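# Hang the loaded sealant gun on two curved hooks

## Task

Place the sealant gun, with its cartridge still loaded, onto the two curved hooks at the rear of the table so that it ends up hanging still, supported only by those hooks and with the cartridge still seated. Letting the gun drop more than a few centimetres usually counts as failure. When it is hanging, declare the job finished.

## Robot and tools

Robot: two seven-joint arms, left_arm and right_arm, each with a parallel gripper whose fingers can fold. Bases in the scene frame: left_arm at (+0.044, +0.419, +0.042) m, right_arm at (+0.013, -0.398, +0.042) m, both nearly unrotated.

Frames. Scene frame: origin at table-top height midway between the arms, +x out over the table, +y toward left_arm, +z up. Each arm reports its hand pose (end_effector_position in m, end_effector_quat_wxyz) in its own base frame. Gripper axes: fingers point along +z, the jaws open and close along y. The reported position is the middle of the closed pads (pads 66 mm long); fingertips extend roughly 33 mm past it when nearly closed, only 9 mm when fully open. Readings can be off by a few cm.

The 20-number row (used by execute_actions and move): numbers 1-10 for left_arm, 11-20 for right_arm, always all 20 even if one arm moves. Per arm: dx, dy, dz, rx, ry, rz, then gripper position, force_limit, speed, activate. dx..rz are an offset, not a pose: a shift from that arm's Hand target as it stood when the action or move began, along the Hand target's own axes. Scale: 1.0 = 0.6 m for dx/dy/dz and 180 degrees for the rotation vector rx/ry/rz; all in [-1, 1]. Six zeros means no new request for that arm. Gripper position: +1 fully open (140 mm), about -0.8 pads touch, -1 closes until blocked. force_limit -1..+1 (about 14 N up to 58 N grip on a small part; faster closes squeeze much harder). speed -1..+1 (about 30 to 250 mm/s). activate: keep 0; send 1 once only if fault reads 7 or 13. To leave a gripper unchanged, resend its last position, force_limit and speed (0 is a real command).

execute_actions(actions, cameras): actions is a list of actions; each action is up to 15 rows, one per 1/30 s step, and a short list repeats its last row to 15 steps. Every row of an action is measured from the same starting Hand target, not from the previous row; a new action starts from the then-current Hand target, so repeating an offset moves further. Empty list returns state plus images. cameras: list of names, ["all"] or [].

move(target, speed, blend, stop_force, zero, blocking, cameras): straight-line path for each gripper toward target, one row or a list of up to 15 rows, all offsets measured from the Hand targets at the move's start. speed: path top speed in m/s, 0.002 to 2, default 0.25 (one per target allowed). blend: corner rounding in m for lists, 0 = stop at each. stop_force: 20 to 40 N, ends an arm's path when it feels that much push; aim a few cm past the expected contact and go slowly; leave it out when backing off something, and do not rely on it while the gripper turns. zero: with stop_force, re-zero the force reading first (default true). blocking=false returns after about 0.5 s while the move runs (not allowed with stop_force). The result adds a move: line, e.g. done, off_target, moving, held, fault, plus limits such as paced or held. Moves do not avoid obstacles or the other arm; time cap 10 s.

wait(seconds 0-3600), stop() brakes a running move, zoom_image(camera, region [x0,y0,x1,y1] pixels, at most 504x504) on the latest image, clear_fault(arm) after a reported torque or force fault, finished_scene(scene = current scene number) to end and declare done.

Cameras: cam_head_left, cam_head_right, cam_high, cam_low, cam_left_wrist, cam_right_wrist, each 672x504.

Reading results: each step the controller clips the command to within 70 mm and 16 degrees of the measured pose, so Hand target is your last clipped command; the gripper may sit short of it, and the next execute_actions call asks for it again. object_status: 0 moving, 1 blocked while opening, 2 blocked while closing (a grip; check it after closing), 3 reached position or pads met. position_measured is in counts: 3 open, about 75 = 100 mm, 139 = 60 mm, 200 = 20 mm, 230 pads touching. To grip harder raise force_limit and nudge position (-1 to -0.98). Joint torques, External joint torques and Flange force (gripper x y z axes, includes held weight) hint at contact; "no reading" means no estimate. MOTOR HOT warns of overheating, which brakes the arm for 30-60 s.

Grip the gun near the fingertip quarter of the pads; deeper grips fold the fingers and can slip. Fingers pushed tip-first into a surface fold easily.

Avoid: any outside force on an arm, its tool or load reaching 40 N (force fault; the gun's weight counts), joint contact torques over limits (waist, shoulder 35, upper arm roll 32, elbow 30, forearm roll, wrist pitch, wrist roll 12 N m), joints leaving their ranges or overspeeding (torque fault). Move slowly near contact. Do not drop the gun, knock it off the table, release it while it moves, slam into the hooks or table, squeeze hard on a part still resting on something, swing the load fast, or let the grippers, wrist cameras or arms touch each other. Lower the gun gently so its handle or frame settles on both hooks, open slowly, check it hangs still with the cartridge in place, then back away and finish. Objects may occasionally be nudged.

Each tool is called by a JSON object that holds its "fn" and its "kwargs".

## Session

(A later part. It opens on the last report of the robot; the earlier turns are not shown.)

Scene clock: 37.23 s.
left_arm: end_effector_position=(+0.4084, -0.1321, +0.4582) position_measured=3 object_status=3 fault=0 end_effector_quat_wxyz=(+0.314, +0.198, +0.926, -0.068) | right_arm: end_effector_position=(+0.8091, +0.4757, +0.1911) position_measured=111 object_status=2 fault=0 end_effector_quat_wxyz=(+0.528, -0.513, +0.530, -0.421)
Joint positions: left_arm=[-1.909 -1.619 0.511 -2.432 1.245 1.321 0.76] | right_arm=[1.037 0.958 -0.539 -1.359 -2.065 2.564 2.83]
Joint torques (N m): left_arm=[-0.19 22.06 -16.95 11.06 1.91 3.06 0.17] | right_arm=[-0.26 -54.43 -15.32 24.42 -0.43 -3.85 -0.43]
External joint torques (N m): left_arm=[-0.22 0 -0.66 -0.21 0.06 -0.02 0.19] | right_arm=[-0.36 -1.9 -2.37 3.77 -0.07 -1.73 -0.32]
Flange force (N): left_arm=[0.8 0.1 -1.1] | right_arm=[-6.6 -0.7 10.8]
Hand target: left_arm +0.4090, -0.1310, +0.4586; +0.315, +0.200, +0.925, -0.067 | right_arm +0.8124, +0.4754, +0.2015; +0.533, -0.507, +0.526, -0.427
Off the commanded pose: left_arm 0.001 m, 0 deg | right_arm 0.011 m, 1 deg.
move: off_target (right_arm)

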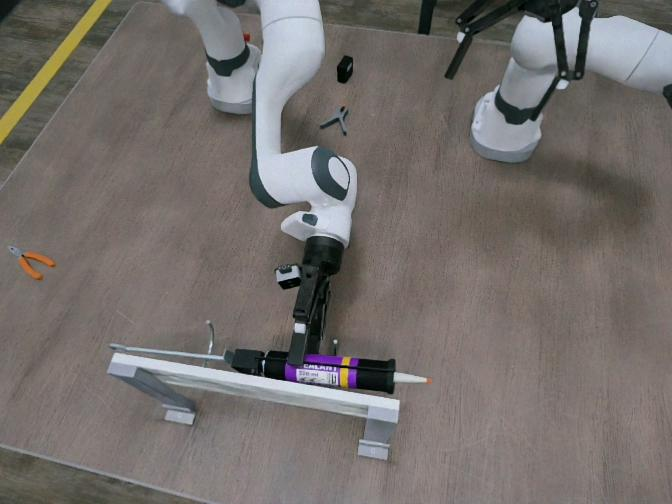

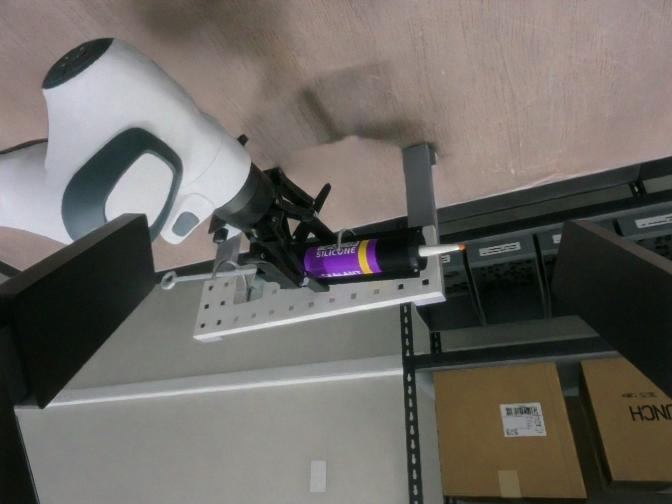

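{"fn": "move", "kwargs": {"target": [0,0,0,0,0,0,1,1,1,0, 0.0018,0.0124,0.0009,0,0,-0.003,-1,0,-1,0], "speed": 0.05}}

{"fn": "move", "kwargs": {"target": [0,0,0,0,0,0,1,1,1,0, 0.001,0.0066,0.0005,0,0,0,-1,0,-1,0], "speed": 0.05, "cameras": ["cam_head_left","cam_left_wrist"]}}

{"fn": "zoom_image", "kwargs": {"camera": "cam_head_left", "region": [240, 80, 470, 220]}}

Scene clock: 37.97 s.
left_arm: end_effector_position=(+0.4084, -0.1321, +0.4582) position_measured=3 object_status=3 fault=0 end_effector_quat_wxyz=(+0.314, +0.198, +0.926, -0.068) | right_arm: end_effector_position=(+0.8109, +0.4761, +0.1912) position_measured=111 object_status=2 fault=0 end_effector_quat_wxyz=(+0.530, -0.511, +0.527, -0.424)
Joint positions: left_arm=[-1.909 -1.619 0.511 -2.432 1.245 1.321 0.76] | right_arm=[1.039 0.968 -0.544 -1.351 -2.065 2.556 2.834]
Joint velocities: left_arm=[within noise] | right_arm=[0.001 0.002 -0.005 0.003 0.001 -0.001 0.005]
Joint torques (N m): left_arm=[-0.14 22.04 -16.99 11.01 1.9 3.05 0.23] | right_arm=[-0.93 -52.38 -13.73 22.2 -0.4 -3.02 -0.49]
External joint torques (N m): left_arm=[-0.23 0.13 -0.7 -0.33 0.05 -0.03 0.25] | right_arm=[-0.87 -0.09 -0.6 1.86 -0.02 -0.88 -0.39]
Flange force (N): left_arm=[0.8 0.0 -1.2] | right_arm=[-5.7 1.4 10.1]
Hand target: left_arm +0.4090, -0.1310, +0.4586; +0.315, +0.200, +0.925, -0.067 | right_arm +0.8124, +0.4753, +0.1940; +0.531, -0.510, +0.523, -0.429
Off the commanded pose: left_arm 0.001 m, 0 deg | right_arm 0.003 m, 1 deg.
move: done

Scene clock: 38.50 s.
left_arm: end_effector_position=(+0.4084, -0.1321, +0.4582) position_measured=3 object_status=3 fault=0 end_effector_quat_wxyz=(+0.314, +0.198, +0.926, -0.068) | right_arm: end_effector_position=(+0.8118, +0.4762, +0.1910) position_measured=111 object_status=2 fault=0 end_effector_quat_wxyz=(+0.533, -0.508, +0.527, -0.425)
Joint positions: left_arm=[-1.909 -1.619 0.511 -2.432 1.245 1.321 0.76] | right_arm=[1.04 0.974 -0.545 -1.346 -2.065 2.551 2.84]
Joint velocities: left_arm=[within noise] | right_arm=[0 0.003 -0.002 0.004 0.001 -0.001 0.007]
Joint torques (N m): left_arm=[-0.14 22.14 -16.98 11.03 1.92 3.07 0.24] | right_arm=[-0.54 -50.06 -13.81 21.43 -0.51 -2.66 -0.63]
External joint torques (N m): left_arm=[-0.16 0.12 -0.65 -0.28 0.07 -0.02 0.25] | right_arm=[-0.78 2.49 -0.74 0.92 -0.13 -0.5 -0.53]
Flange force (N): left_arm=[0.7 0.1 -1.1] | right_arm=[-6.0 4.9 12.7]
Hand target: left_arm +0.4090, -0.1310, +0.4586; +0.315, +0.200, +0.925, -0.067 | right_arm +0.8124, +0.4751, +0.1900; +0.531, -0.510, +0.523, -0.429
Off the commanded pose: left_arm 0.001 m, 0 deg | right_arm 0.002 m, 1 deg.
move: done

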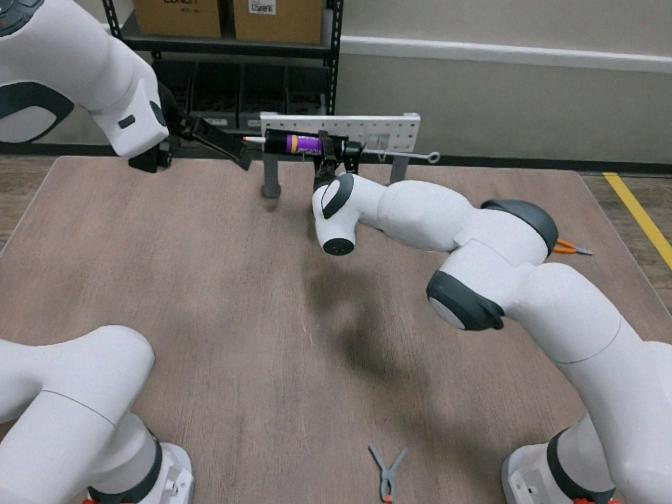

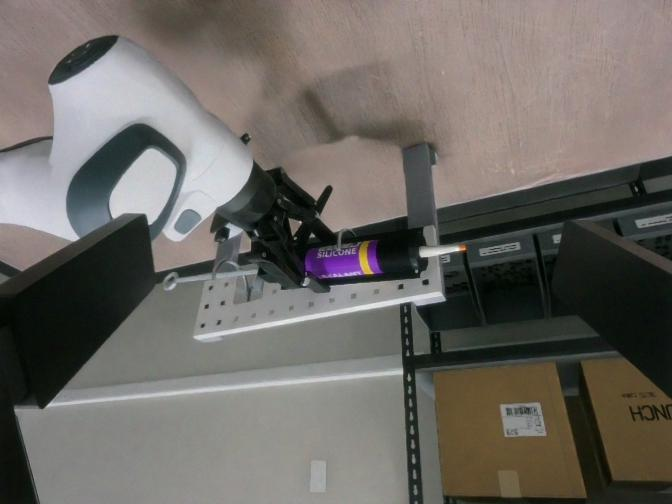

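Scaled by 2.191 from the camera's image (finer frame: 960x720).

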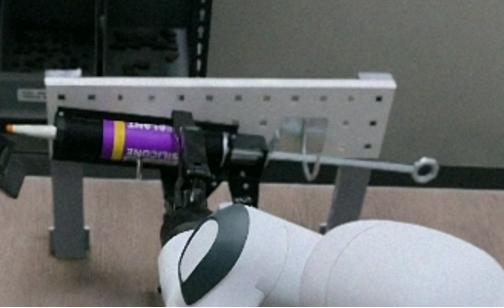

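{"fn": "move", "kwargs": {"target": [0,0,0,0,0,0,1,1,1,0, 0,0.003,0,0,0,0.0095,-1,0,-1,0], "speed": 0.05, "cameras": ["cam_head_left","cam_left_wrist"]}}

{"fn": "zoom_image", "kwargs": {"camera": "cam_head_left", "region": [340, 100, 460, 180]}}

{"fn": "zoom_image", "kwargs": {"camera": "cam_left_wrist", "region": [190, 240, 290, 320]}}

Scene clock: 39.60 s.
left_arm: end_effector_position=(+0.4084, -0.1321, +0.4582) position_measured=3 object_status=3 fault=0 end_effector_quat_wxyz=(+0.314, +0.198, +0.926, -0.068) | right_arm: end_effector_position=(+0.8121, +0.4759, +0.1905) position_measured=111 object_status=2 fault=0 end_effector_quat_wxyz=(+0.536, -0.503, +0.530, -0.422)
Joint positions: left_arm=[-1.909 -1.619 0.511 -2.432 1.245 1.321 0.76] | right_arm=[1.04 0.977 -0.545 -1.345 -2.065 2.547 2.857]
Joint torques (N m): left_arm=[-0.15 22.13 -16.97 11.01 1.92 3.05 0.24] | right_arm=[-1.24 -50.27 -13.09 21.6 -0.43 -2.49 0.17]
External joint torques (N m): left_arm=[-0.19 0.13 -0.67 -0.29 0.06 -0.03 0.26] | right_arm=[-1.47 2.55 0.1 1.03 -0.03 -0.3 0.27]
Flange force (N): left_arm=[0.7 0.1 -1.1] | right_arm=[-4.9 6.2 14.6]
Hand target: left_arm +0.4090, -0.1310, +0.4586; +0.315, +0.200, +0.925, -0.067 | right_arm +0.8123, +0.4753, +0.1882; +0.537, -0.502, +0.531, -0.421
Off the commanded pose: left_arm 0.001 m, 0 deg | right_arm 0.002 m, 0 deg.
move: done

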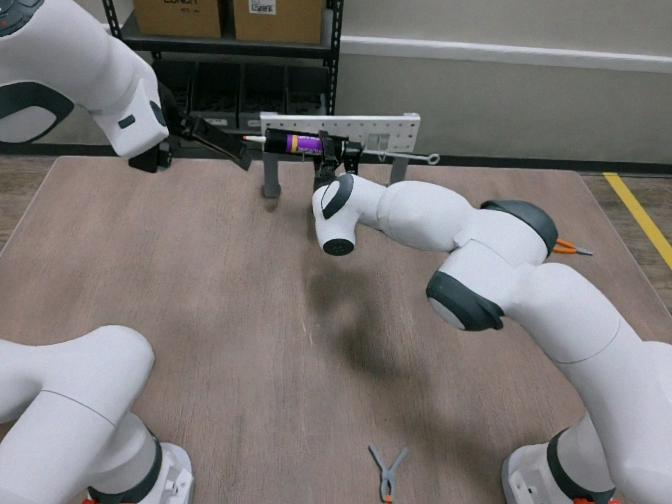

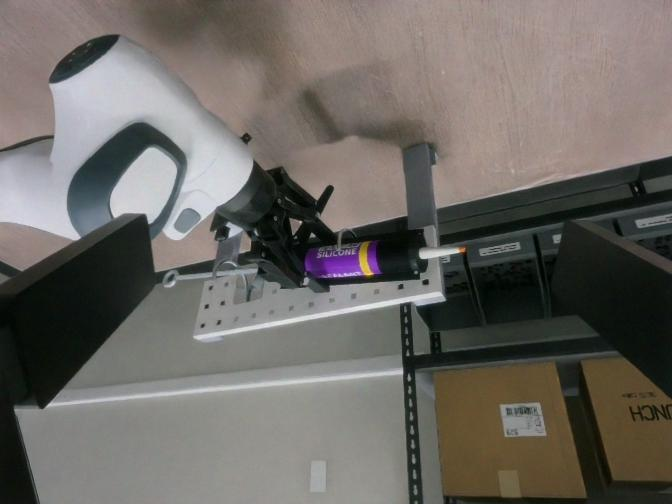

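Scaled by 4.200 from the camera's image (finer frame: 960x720).

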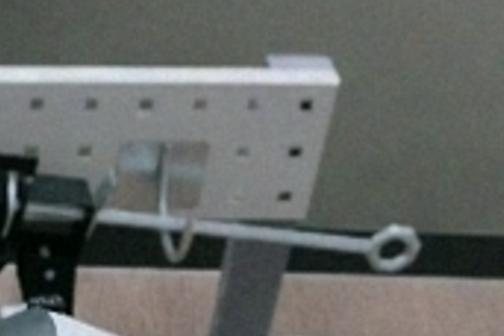

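Scaled by 5.040 from the camera's image (finer frame: 960x720).

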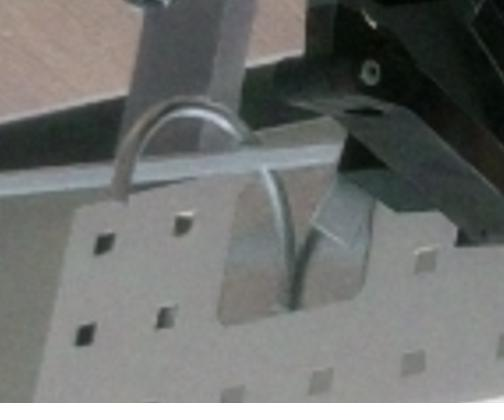

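{"fn": "move", "kwargs": {"target": [0,0,0,0,0,0,1,1,1,0, 0,0.0022,0,0,0,0.008,-1,0,-1,0], "speed": 0.05}}

{"fn": "move", "kwargs": {"target": [0,0,0,0,0,0,1,1,1,0, 0,0.0022,0,0,0,0.007,-1,0,-1,0], "speed": 0.05, "cameras": ["cam_head_left","cam_left_wrist"]}}

{"fn": "zoom_image", "kwargs": {"camera": "cam_head_left", "region": [340, 100, 460, 180]}}

{"fn": "zoom_image", "kwargs": {"camera": "cam_left_wrist", "region": [190, 240, 290, 320]}}

Scene clock: 40.80 s.
left_arm: end_effector_position=(+0.4084, -0.1321, +0.4582) position_measured=3 object_status=3 fault=0 end_effector_quat_wxyz=(+0.314, +0.198, +0.926, -0.068) | right_arm: end_effector_position=(+0.8125, +0.4760, +0.1905) position_measured=111 object_status=2 fault=0 end_effector_quat_wxyz=(+0.538, -0.501, +0.531, -0.422)
Joint positions: left_arm=[-1.909 -1.619 0.511 -2.432 1.245 1.321 0.76] | right_arm=[1.036 0.978 -0.54 -1.344 -2.068 2.54 2.861]
Joint velocities: left_arm=[within noise] | right_arm=[-0.001 -0.001 0 -0.002 -0.001 -0.004 0]
Joint torques (N m): left_arm=[-0.2 22 -16.94 11.05 1.93 3.08 0.19] | right_arm=[-1.43 -51.03 -12.22 21.38 -0.07 -2 1]
External joint torques (N m): left_arm=[-0.22 -0.07 -0.62 -0.23 0.08 -0.01 0.21] | right_arm=[-1.21 1.79 1.12 0.9 0.34 0.22 1.1]
Flange force (N): left_arm=[0.9 0.3 -0.8] | right_arm=[-3.0 5.5 11.7]
Hand target: left_arm +0.4090, -0.1310, +0.4586; +0.315, +0.200, +0.925, -0.067 | right_arm +0.8122, +0.4755, +0.1869; +0.542, -0.495, +0.537, -0.415
Off the commanded pose: left_arm 0.001 m, 0 deg | right_arm 0.004 m, 1 deg.
move: off_target (right_arm)

Scene clock: 41.57 s.
left_arm: end_effector_position=(+0.4084, -0.1321, +0.4582) position_measured=3 object_status=3 fault=0 end_effector_quat_wxyz=(+0.314, +0.198, +0.926, -0.068) | right_arm: end_effector_position=(+0.8132, +0.4762, +0.1907) position_measured=111 object_status=2 fault=0 end_effector_quat_wxyz=(+0.541, -0.499, +0.531, -0.422)
Joint positions: left_arm=[-1.909 -1.619 0.511 -2.432 1.245 1.321 0.76] | right_arm=[1.026 0.976 -0.523 -1.342 -2.078 2.527 2.863]
Joint velocities: left_arm=[within noise] | right_arm=[0 0 0.002 0 0 -0.004 0]
Joint torques (N m): left_arm=[-0.13 22.08 -16.97 11.08 1.9 3.06 0.19] | right_arm=[-1.78 -51.37 -10.74 20.37 0.64 -1.49 1.64]
External joint torques (N m): left_arm=[-0.14 0.1 -0.7 -0.22 0.04 -0.02 0.21] | right_arm=[-1.97 1.54 1.96 -0.28 1.06 0.7 1.75]
Flange force (N): left_arm=[0.7 0.1 -1.3] | right_arm=[-0.5 4.7 7.9]
Hand target: left_arm +0.4090, -0.1310, +0.4586; +0.315, +0.200, +0.925, -0.067 | right_arm +0.8121, +0.4758, +0.1856; +0.547, -0.489, +0.543, -0.409
Off the commanded pose: left_arm 0.001 m, 0 deg | right_arm 0.005 m, 2 deg.
move: off_target (right_arm)

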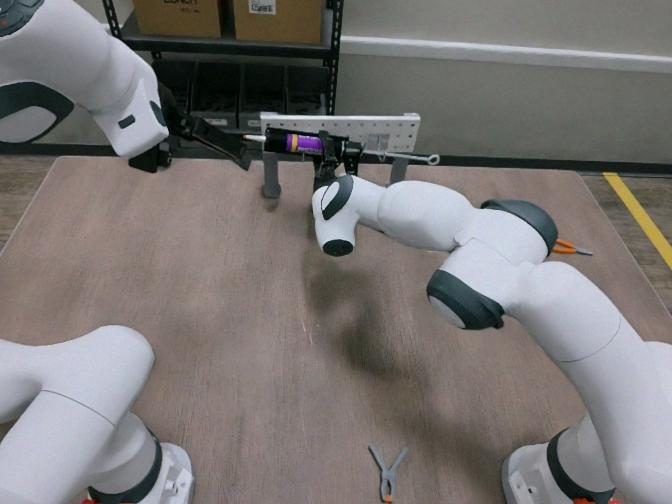

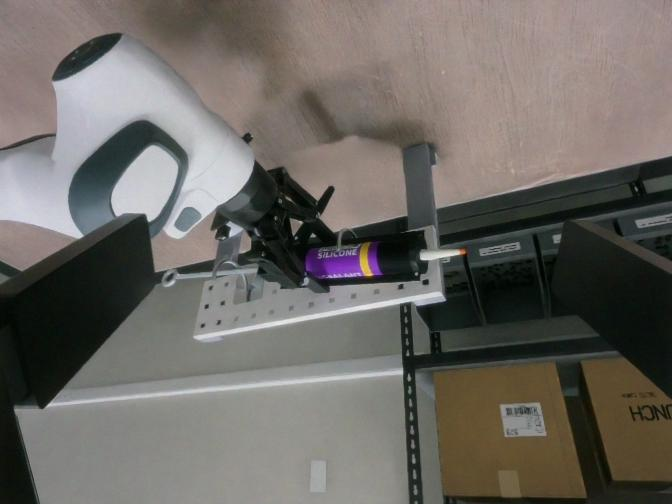

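Scaled by 4.200 from the camera's image (finer frame: 960x720).

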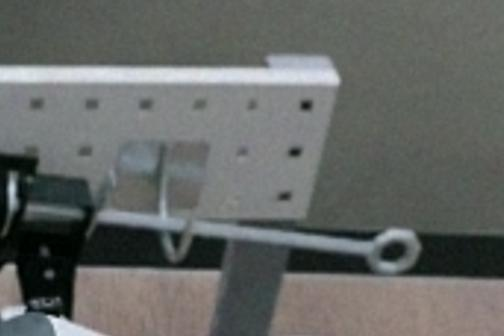

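Scaled by 5.040 from the camera's image (finer frame: 960x720).

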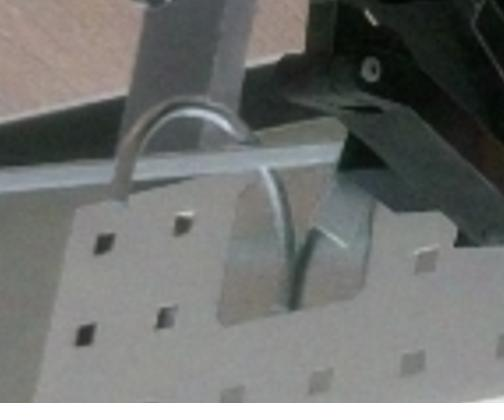

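{"fn": "move", "kwargs": {"target": [0,0,0,0,0,0,1,1,1,0, 0,-0.006,0,0,0,-0.009,-1,0,-1,0], "speed": 0.05}}

{"fn": "execute_actions", "kwargs": {"actions": [[[0,0,0,0,0,0,1,1,1,0, 0,0,0,0,0,0,0.5,0,-1,0]],[[0,0,0,0,0,0,1,1,1,0, 0,0,0,0,0,0,0.5,0,-1,0]]], "cameras": ["cam_high","cam_left_wrist","cam_right_wrist"]}}

{"fn": "zoom_image", "kwargs": {"camera": "cam_left_wrist", "region": [180, 160, 450, 360]}}

Scene clock: 42.87 s.
left_arm: end_effector_position=(+0.4084, -0.1321, +0.4582) position_measured=3 object_status=3 fault=0 end_effector_quat_wxyz=(+0.314, +0.198, +0.926, -0.068) | right_arm: end_effector_position=(+0.8125, +0.4759, +0.1906) position_measured=111 object_status=2 fault=0 end_effector_quat_wxyz=(+0.539, -0.500, +0.531, -0.422)
Joint positions: left_arm=[-1.909 -1.619 0.511 -2.432 1.245 1.321 0.76] | right_arm=[1.023 0.971 -0.517 -1.347 -2.082 2.526 2.859]
Joint velocities: left_arm=[within noise] | right_arm=[-0.004 -0.004 0.008 -0.002 -0.004 0.001 -0.004]
Joint torques (N m): left_arm=[-0.14 22.02 -16.93 11.16 1.88 3.09 0.22] | right_arm=[-1.26 -53.03 -11.74 20.96 -0.06 -2.09 0.79]
External joint torques (N m): left_arm=[-0.14 -0.08 -0.64 -0.08 0.04 0 0.24] | right_arm=[-1.51 -0.13 0.78 0.23 0.35 0.1 0.89]
Flange force (N): left_arm=[0.6 0.5 -1.1] | right_arm=[0.4 1.1 3.9]
Hand target: left_arm +0.4090, -0.1310, +0.4586; +0.315, +0.200, +0.925, -0.067 | right_arm +0.8124, +0.4751, +0.1891; +0.541, -0.497, +0.536, -0.416
Off the commanded pose: left_arm 0.001 m, 0 deg | right_arm 0.002 m, 1 deg.
move: done

Scene clock: 44.07 s.
left_arm: end_effector_position=(+0.4084, -0.1321, +0.4582) position_measured=3 object_status=3 fault=0 end_effector_quat_wxyz=(+0.314, +0.198, +0.926, -0.068) | right_arm: end_effector_position=(+0.8124, +0.4756, +0.1899) position_measured=66 object_status=0 fault=0 end_effector_quat_wxyz=(+0.540, -0.498, +0.533, -0.419)
Joint positions: left_arm=[-1.909 -1.619 0.511 -2.432 1.245 1.321 0.76] | right_arm=[1.02 0.97 -0.513 -1.347 -2.082 2.526 2.865]
Joint torques (N m): left_arm=[-0.23 22.04 -16.97 11.04 1.92 3.02 0.22] | right_arm=[-1.09 -53.08 -12.06 20.76 -0.37 -2.29 0.13]
External joint torques (N m): left_arm=[-0.26 -0.05 -0.64 -0.22 0.07 -0.06 0.24] | right_arm=[-1.22 -0.2 0.43 0.04 0.04 -0.12 0.23]
External joint torques at the end of the 1st action: left_arm=[-0.22 0.08 -0.78 -0.2 0.08 -0.03 0.24] | right_arm=[-0.6 -0.21 1.05 0.14 0.07 -0.1 0.26]
Flange force (N): left_arm=[0.8 0.3 -1.0] | right_arm=[0.1 0.3 2.4]
Flange force at the end of the 1st action (N): left_arm=[0.6 0.1 -1.4] | right_arm=[-0.6 0.6 1.6]
Hand target: left_arm +0.4090, -0.1310, +0.4586; +0.315, +0.200, +0.925, -0.067 | right_arm +0.8124, +0.4751, +0.1891; +0.541, -0.497, +0.536, -0.416
Off the commanded pose: left_arm 0.001 m, 0 deg | right_arm 0.001 m, 0 deg.

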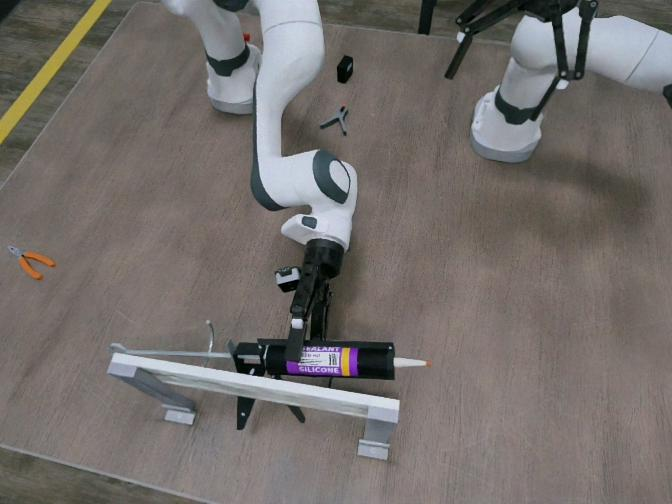

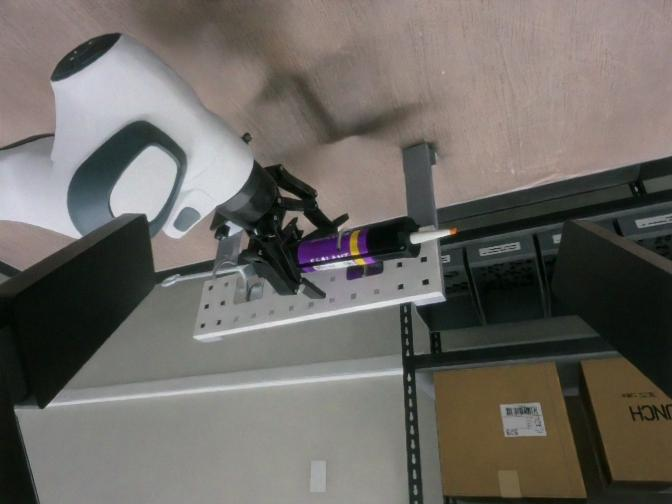

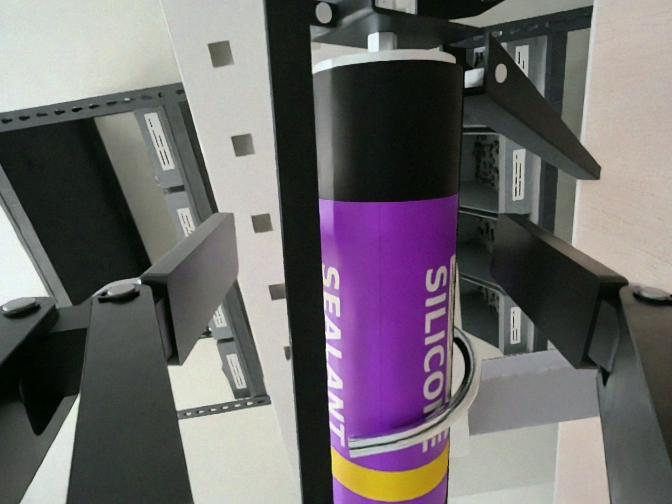

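Scaled by 1.867 from the camera's image (finer frame: 960x720).

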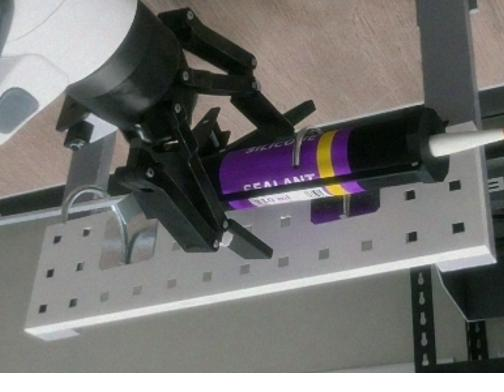

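{"fn": "execute_actions", "kwargs": {"actions": [[[0,0,0,0,0,0,1,1,1,0, 0,0,0,0,0,0,1,0,-0.5,0]],[[0,0,0,0,0,0,1,1,1,0, 0,0,0,0,0,0,1,0,-0.5,0]]], "cameras": ["cam_high","cam_left_wrist","cam_right_wrist","cam_low","cam_head_left"]}}

{"fn": "zoom_image", "kwargs": {"camera": "cam_high", "region": [80, 280, 440, 440]}}

{"fn": "zoom_image", "kwargs": {"camera": "cam_left_wrist", "region": [180, 160, 450, 360]}}

Scene clock: 45.63 s.
left_arm: end_effector_position=(+0.4084, -0.1321, +0.4582) position_measured=3 object_status=3 fault=0 end_effector_quat_wxyz=(+0.314, +0.198, +0.926, -0.068) | right_arm: end_effector_position=(+0.8124, +0.4756, +0.1899) position_measured=3 object_status=3 fault=0 end_effector_quat_wxyz=(+0.540, -0.498, +0.533, -0.419)
Joint positions: left_arm=[-1.909 -1.619 0.511 -2.432 1.245 1.321 0.76] | right_arm=[1.02 0.97 -0.513 -1.347 -2.082 2.526 2.865]
Joint torques (N m): left_arm=[-0.2 22.07 -17.09 11.08 1.92 3.07 0.21] | right_arm=[-1.04 -53.05 -12.13 20.7 -0.35 -2.27 0.2]
External joint torques (N m): left_arm=[-0.27 0.05 -0.78 -0.24 0.06 -0.01 0.23] | right_arm=[-1.25 -0.17 0.28 0 0.05 -0.13 0.3]
External joint torques at the end of the 1st action: left_arm=[-0.17 0.02 -0.68 -0.27 0.05 -0.01 0.24] | right_arm=[-0.97 -0.25 0.48 0.1 0.06 -0.13 0.25]
Flange force (N): left_arm=[0.8 0.1 -1.3] | right_arm=[0.5 0.3 2.1]
Flange force at the end of the 1st action (N): left_arm=[1.0 0.2 -1.1] | right_arm=[0.0 0.3 1.9]
Hand target: left_arm +0.4090, -0.1310, +0.4586; +0.315, +0.200, +0.925, -0.067 | right_arm +0.8124, +0.4751, +0.1891; +0.541, -0.497, +0.536, -0.416
Off the commanded pose: left_arm 0.001 m, 0 deg | right_arm 0.001 m, 0 deg.
Images, in order (width x height): cam_head_left 672x504, cam_high 672x504, cam_low 672x504, cam_left_wrist 672x504, cam_right_wrist 672x504.

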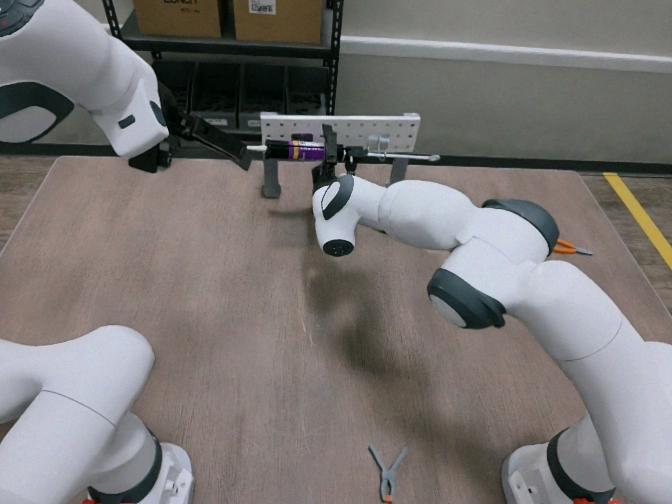

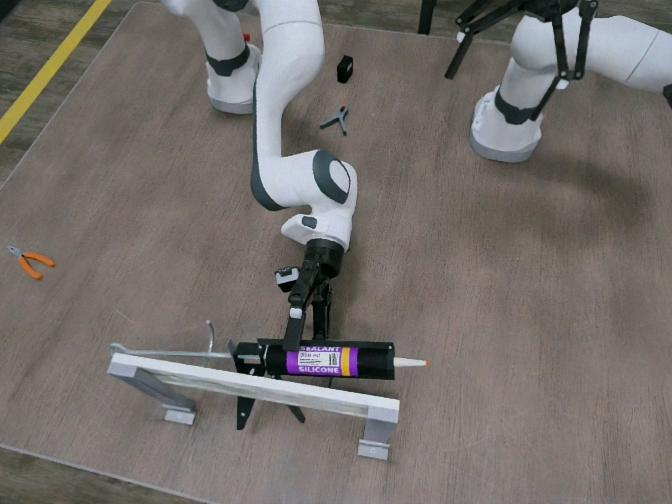

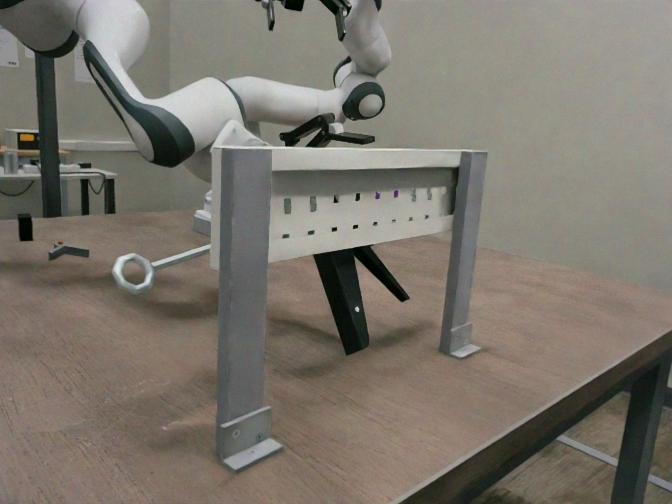

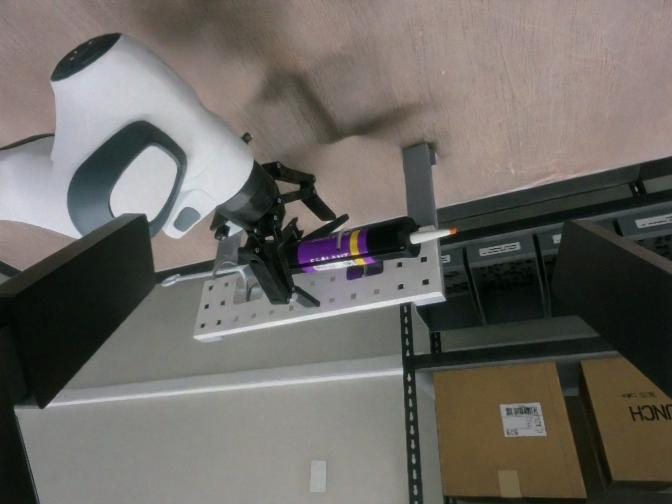

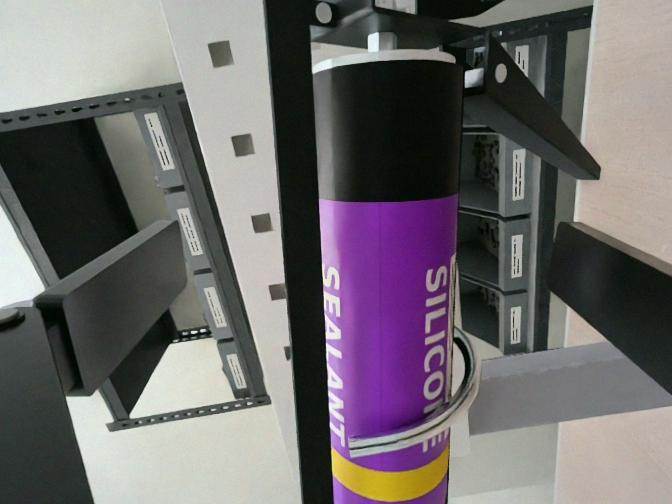

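Scaled by 1.400 from the camera's image (finer frame: 960x720).

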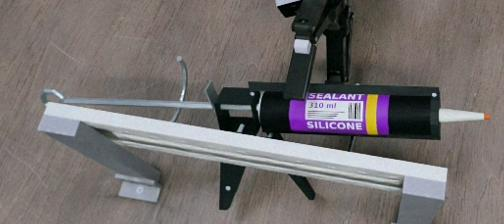

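Scaled by 1.867 from the camera's image (finer frame: 960x720).

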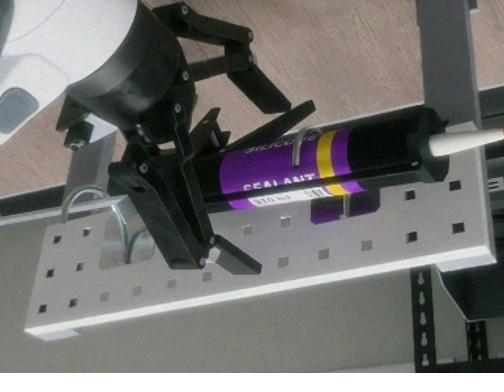

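{"fn": "move", "kwargs": {"target": [0,0,0,0,0,0,1,1,1,0, 0,0,-0.28,0,0,0,1,0,-0.5,0], "speed": 0.2, "cameras": ["cam_high","cam_right_wrist","cam_left_wrist","cam_head_left"]}}

{"fn": "zoom_image", "kwargs": {"camera": "cam_left_wrist", "region": [130, 130, 480, 360]}}

Scene clock: 47.60 s.
left_arm: end_effector_position=(+0.4084, -0.1321, +0.4582) position_measured=3 object_status=3 fault=0 end_effector_quat_wxyz=(+0.314, +0.198, +0.926, -0.068) | right_arm: end_effector_position=(+0.6452, +0.4606, +0.1990) position_measured=3 object_status=3 fault=0 end_effector_quat_wxyz=(+0.539, -0.501, +0.533, -0.417)
Joint positions: left_arm=[-1.909 -1.619 0.511 -2.432 1.245 1.321 0.76] | right_arm=[1.344 0.598 -0.536 -1.979 -2.119 2.258 2.958]
Joint velocities: left_arm=[within noise] | right_arm=[-0.001 0.001 0.001 0 0.001 -0.005 0.005]
Joint torques (N m): left_arm=[-0.19 22.02 -16.98 11.09 1.92 3.07 0.23] | right_arm=[-0.63 -40.39 -9.83 18.57 -0.08 -2.54 0.13]
External joint torques (N m): left_arm=[-0.2 -0.03 -0.67 -0.15 0.08 -0.02 0.25] | right_arm=[-0.86 -0.26 -0.17 0.09 0.55 -0.32 0.24]
Flange force (N): left_arm=[0.7 0.4 -1.1] | right_arm=[-0.3 0.3 0.4]
Hand target: left_arm +0.4090, -0.1310, +0.4586; +0.315, +0.200, +0.925, -0.067 | right_arm +0.6455, +0.4597, +0.2006; +0.541, -0.497, +0.536, -0.416
Off the commanded pose: left_arm 0.001 m, 0 deg | right_arm 0.002 m, 1 deg.
move: done
Images, in order (width x height): cam_head_left 672x504, cam_high 672x504, cam_left_wrist 672x504, cam_right_wrist 672x504.

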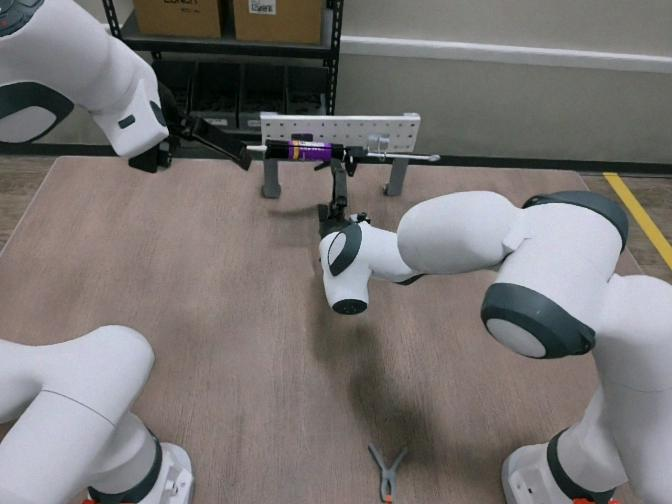

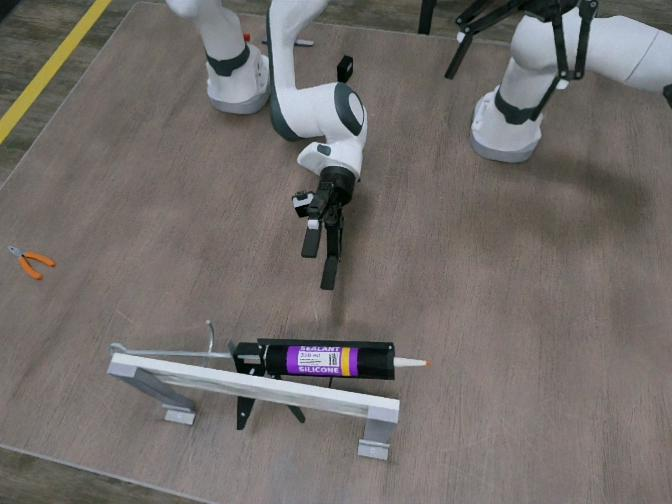

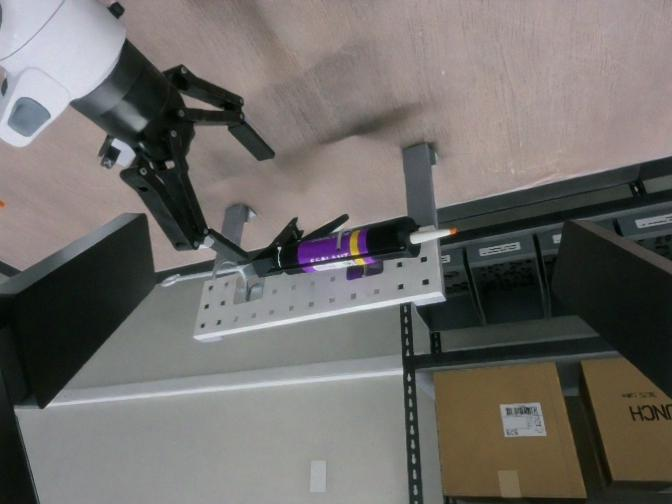

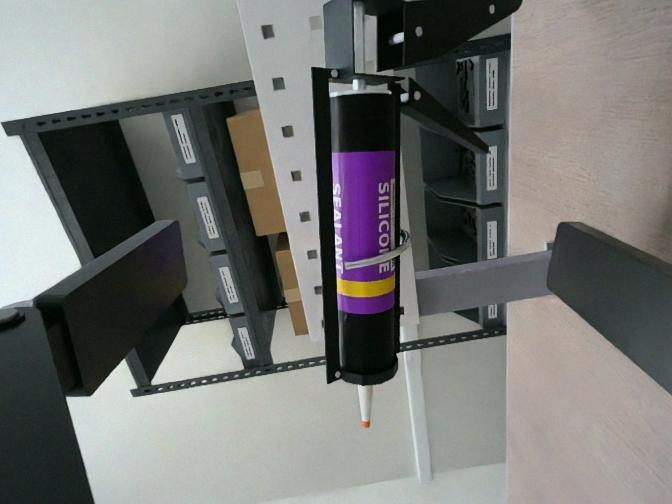

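Scaled by 1.440 from the camera's image (finer frame: 960x720).

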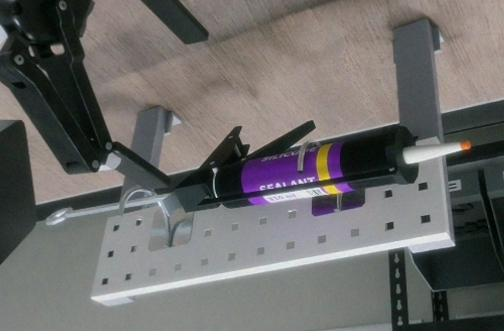

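{"fn": "zoom_image", "kwargs": {"camera": "cam_left_wrist", "region": [190, 220, 310, 320]}}

{"fn": "zoom_image", "kwargs": {"camera": "cam_head_left", "region": [320, 100, 460, 190]}}

Scaled by 4.200 from the camera's image (finer frame: 960x720).

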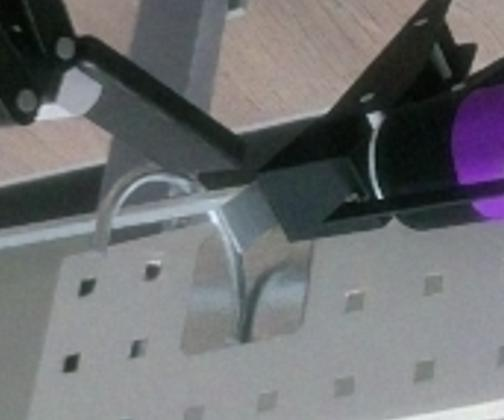

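Scaled by 3.600 from the camera's image (finer frame: 960x720).

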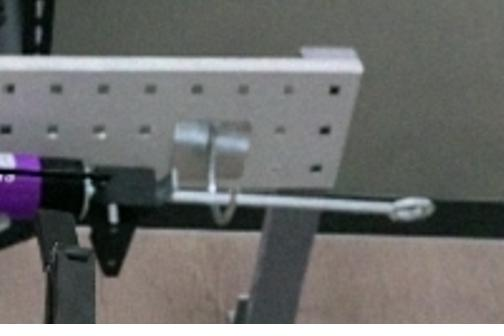

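{"fn": "finished_scene", "kwargs": {"scene": 3}}

The scene is finished: the task was done.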